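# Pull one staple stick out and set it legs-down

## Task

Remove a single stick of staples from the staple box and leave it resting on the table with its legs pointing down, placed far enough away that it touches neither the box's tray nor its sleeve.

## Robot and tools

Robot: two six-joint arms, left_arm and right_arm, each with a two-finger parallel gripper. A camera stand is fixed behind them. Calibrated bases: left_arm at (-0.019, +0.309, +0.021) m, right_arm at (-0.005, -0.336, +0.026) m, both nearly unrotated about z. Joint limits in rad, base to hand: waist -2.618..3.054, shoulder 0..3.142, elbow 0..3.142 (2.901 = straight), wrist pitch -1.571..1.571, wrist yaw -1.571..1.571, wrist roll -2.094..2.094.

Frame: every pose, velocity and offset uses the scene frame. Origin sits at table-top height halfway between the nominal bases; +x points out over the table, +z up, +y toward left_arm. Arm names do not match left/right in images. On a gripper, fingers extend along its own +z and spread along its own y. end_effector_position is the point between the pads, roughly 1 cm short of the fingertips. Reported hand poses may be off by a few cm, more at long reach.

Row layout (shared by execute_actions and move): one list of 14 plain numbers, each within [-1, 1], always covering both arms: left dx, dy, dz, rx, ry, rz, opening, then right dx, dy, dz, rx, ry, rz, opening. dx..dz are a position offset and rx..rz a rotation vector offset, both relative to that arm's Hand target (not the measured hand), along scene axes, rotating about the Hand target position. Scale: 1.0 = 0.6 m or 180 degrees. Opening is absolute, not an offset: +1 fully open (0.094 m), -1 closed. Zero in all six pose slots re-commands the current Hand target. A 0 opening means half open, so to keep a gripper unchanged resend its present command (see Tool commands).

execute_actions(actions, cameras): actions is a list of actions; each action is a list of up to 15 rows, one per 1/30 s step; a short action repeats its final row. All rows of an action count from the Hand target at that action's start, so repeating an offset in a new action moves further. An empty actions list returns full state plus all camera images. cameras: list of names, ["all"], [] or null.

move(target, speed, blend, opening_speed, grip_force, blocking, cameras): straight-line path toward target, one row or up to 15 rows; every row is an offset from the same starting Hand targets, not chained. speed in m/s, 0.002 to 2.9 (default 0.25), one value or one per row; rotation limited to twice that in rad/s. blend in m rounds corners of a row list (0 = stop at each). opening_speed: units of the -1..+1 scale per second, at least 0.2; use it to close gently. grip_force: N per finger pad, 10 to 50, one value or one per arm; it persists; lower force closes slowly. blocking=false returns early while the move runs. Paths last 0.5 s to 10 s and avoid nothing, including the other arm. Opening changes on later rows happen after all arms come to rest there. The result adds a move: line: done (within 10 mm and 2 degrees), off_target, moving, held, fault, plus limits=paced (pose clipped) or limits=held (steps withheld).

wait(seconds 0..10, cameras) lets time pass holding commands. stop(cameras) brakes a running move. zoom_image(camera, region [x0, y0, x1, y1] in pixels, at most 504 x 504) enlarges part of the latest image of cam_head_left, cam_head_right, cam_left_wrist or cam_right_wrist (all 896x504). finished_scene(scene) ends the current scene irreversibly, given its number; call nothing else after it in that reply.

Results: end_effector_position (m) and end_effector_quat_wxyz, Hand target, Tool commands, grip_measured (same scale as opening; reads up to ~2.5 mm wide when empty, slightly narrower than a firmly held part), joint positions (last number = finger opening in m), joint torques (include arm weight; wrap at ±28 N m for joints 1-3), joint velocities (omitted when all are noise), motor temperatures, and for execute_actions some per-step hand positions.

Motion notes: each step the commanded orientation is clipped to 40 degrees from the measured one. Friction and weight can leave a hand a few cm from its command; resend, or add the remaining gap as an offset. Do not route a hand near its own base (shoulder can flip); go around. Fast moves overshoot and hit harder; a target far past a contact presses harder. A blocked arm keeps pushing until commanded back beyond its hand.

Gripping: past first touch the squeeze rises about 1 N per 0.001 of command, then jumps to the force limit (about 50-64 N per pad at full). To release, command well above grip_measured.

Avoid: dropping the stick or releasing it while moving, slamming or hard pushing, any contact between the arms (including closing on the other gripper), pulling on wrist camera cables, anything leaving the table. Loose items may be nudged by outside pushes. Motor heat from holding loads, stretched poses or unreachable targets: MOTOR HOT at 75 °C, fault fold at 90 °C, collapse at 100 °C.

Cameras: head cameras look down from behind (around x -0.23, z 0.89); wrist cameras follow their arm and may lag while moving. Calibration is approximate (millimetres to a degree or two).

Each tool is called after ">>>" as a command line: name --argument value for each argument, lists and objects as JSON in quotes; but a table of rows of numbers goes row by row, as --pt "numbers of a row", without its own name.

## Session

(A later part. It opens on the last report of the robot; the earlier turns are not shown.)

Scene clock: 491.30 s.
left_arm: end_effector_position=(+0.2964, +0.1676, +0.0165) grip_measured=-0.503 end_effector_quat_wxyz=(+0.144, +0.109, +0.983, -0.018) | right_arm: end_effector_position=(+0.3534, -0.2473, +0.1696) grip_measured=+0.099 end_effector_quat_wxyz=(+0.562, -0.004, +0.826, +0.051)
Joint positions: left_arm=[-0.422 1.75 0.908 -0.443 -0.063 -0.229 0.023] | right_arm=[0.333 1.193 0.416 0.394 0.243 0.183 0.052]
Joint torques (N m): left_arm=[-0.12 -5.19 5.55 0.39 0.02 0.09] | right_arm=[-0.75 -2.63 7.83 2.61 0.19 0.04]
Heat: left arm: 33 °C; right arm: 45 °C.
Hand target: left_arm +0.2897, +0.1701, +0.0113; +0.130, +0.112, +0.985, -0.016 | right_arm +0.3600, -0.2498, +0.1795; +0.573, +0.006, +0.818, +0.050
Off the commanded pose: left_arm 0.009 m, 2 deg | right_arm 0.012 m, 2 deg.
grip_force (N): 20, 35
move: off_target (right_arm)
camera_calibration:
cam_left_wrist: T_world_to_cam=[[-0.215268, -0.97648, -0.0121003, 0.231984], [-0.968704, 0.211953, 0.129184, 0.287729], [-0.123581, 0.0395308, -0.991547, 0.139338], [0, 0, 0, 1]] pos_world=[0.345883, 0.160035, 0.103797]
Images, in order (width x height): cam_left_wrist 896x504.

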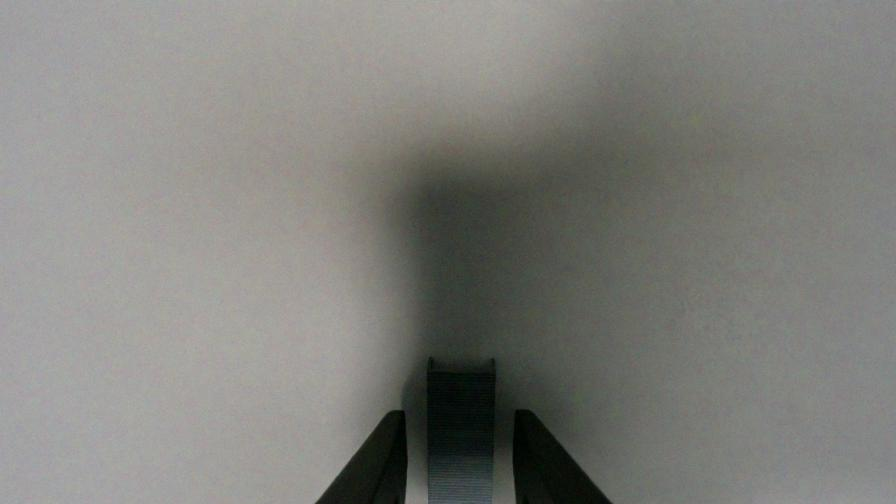

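Stick released on the table. Raising the gripper and verifying.

>>> move --target '[-0.02,0,0.15,0,0,0,-0.4,0,0,0,0,0,0,0.1]' --cameras '["all"]' --speed 0.15

>>> zoom_image --camera "cam_left_wrist" --region '[380, 200, 560, 420]'

Scene clock: 495.20 s.
left_arm: end_effector_position=(+0.2791, +0.1730, +0.0908) grip_measured=-0.403 end_effector_quat_wxyz=(+0.126, +0.111, +0.986, -0.013) | right_arm: end_effector_position=(+0.3534, -0.2473, +0.1696) grip_measured=+0.099 end_effector_quat_wxyz=(+0.562, -0.004, +0.826, +0.051)
Joint positions: left_arm=[-0.431 1.587 1.065 -0.803 -0.063 -0.235 0.028] | right_arm=[0.333 1.193 0.416 0.394 0.243 0.183 0.052]
Joint torques (N m): left_arm=[-0.87 -6.31 8.51 0.21 -0.02 -0.05] | right_arm=[-0.75 -2.63 7.83 2.61 0.2 0.04]
Heat: left arm: 33 °C; right arm: 45 °C.
Hand target: left_arm +0.2779, +0.1701, +0.1013; +0.130, +0.112, +0.985, -0.016 | right_arm +0.3600, -0.2498, +0.1795; +0.573, +0.006, +0.818, +0.050
Off the commanded pose: left_arm 0.011 m, 1 deg | right_arm 0.012 m, 2 deg.
grip_force (N): 20, 35
move: off_target (left_arm, right_arm)
camera_calibration:
cam_left_wrist: T_world_to_cam=[[-0.21866, -0.975594, -0.0201138, 0.235927], [-0.962781, 0.212341, 0.167224, 0.255059], [-0.158872, 0.0559306, -0.985714, 0.217057], [0, 0, 0, 1]] pos_world=[0.331638, 0.163869, 0.176049]
cam_right_wrist: T_world_to_cam=[[0.0891096, -0.992153, -0.0877081, -0.262239], [-0.743907, -0.00774004, -0.668238, 0.409414], [0.662315, 0.124793, -0.738759, 0.00962628], [0, 0, 0, 1]] pos_world=[0.321559, -0.258214, 0.257697]

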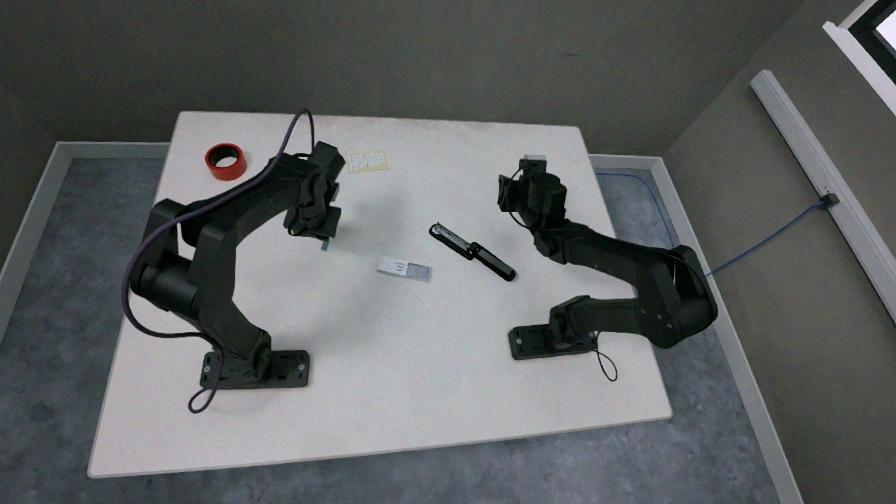

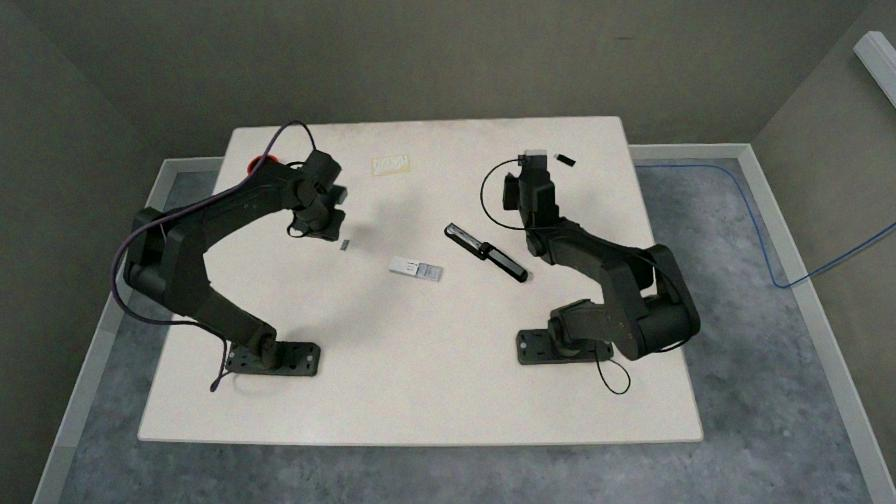

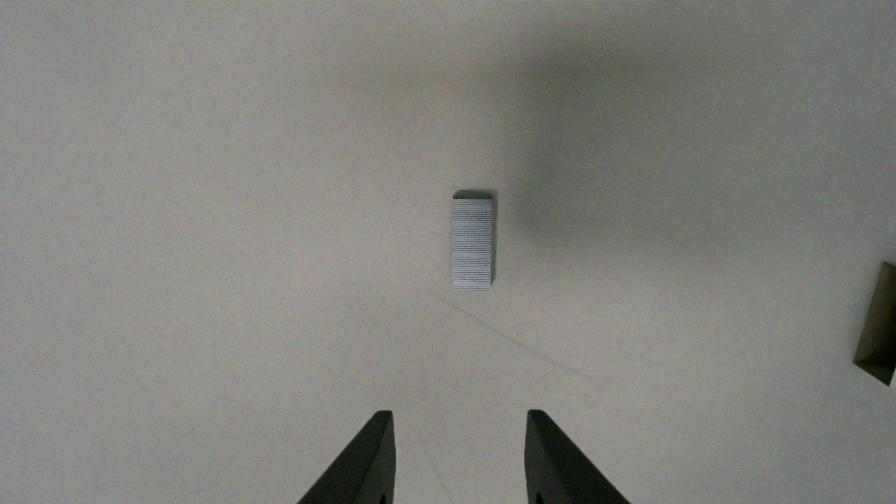

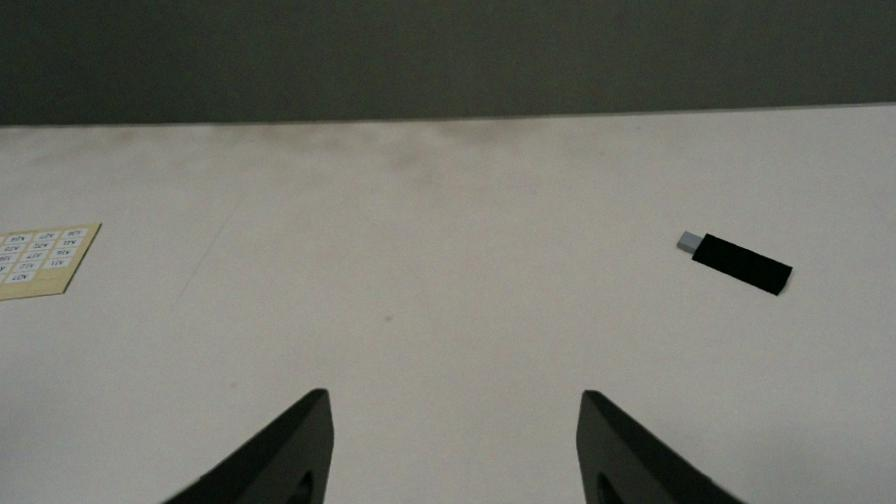

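Scaled by 2.291 from the camera's 896x504 image, which has a finer 1280x720 frame.

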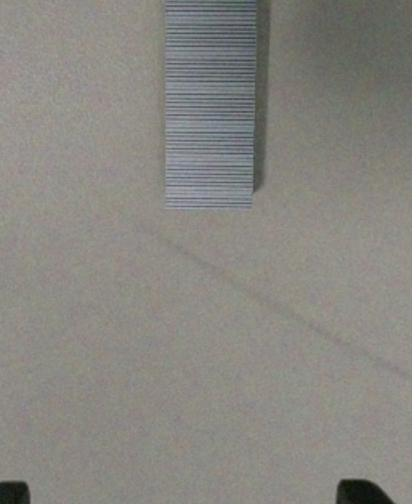

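>>> finished_scene --scene 1

The scene is finished: the task was done.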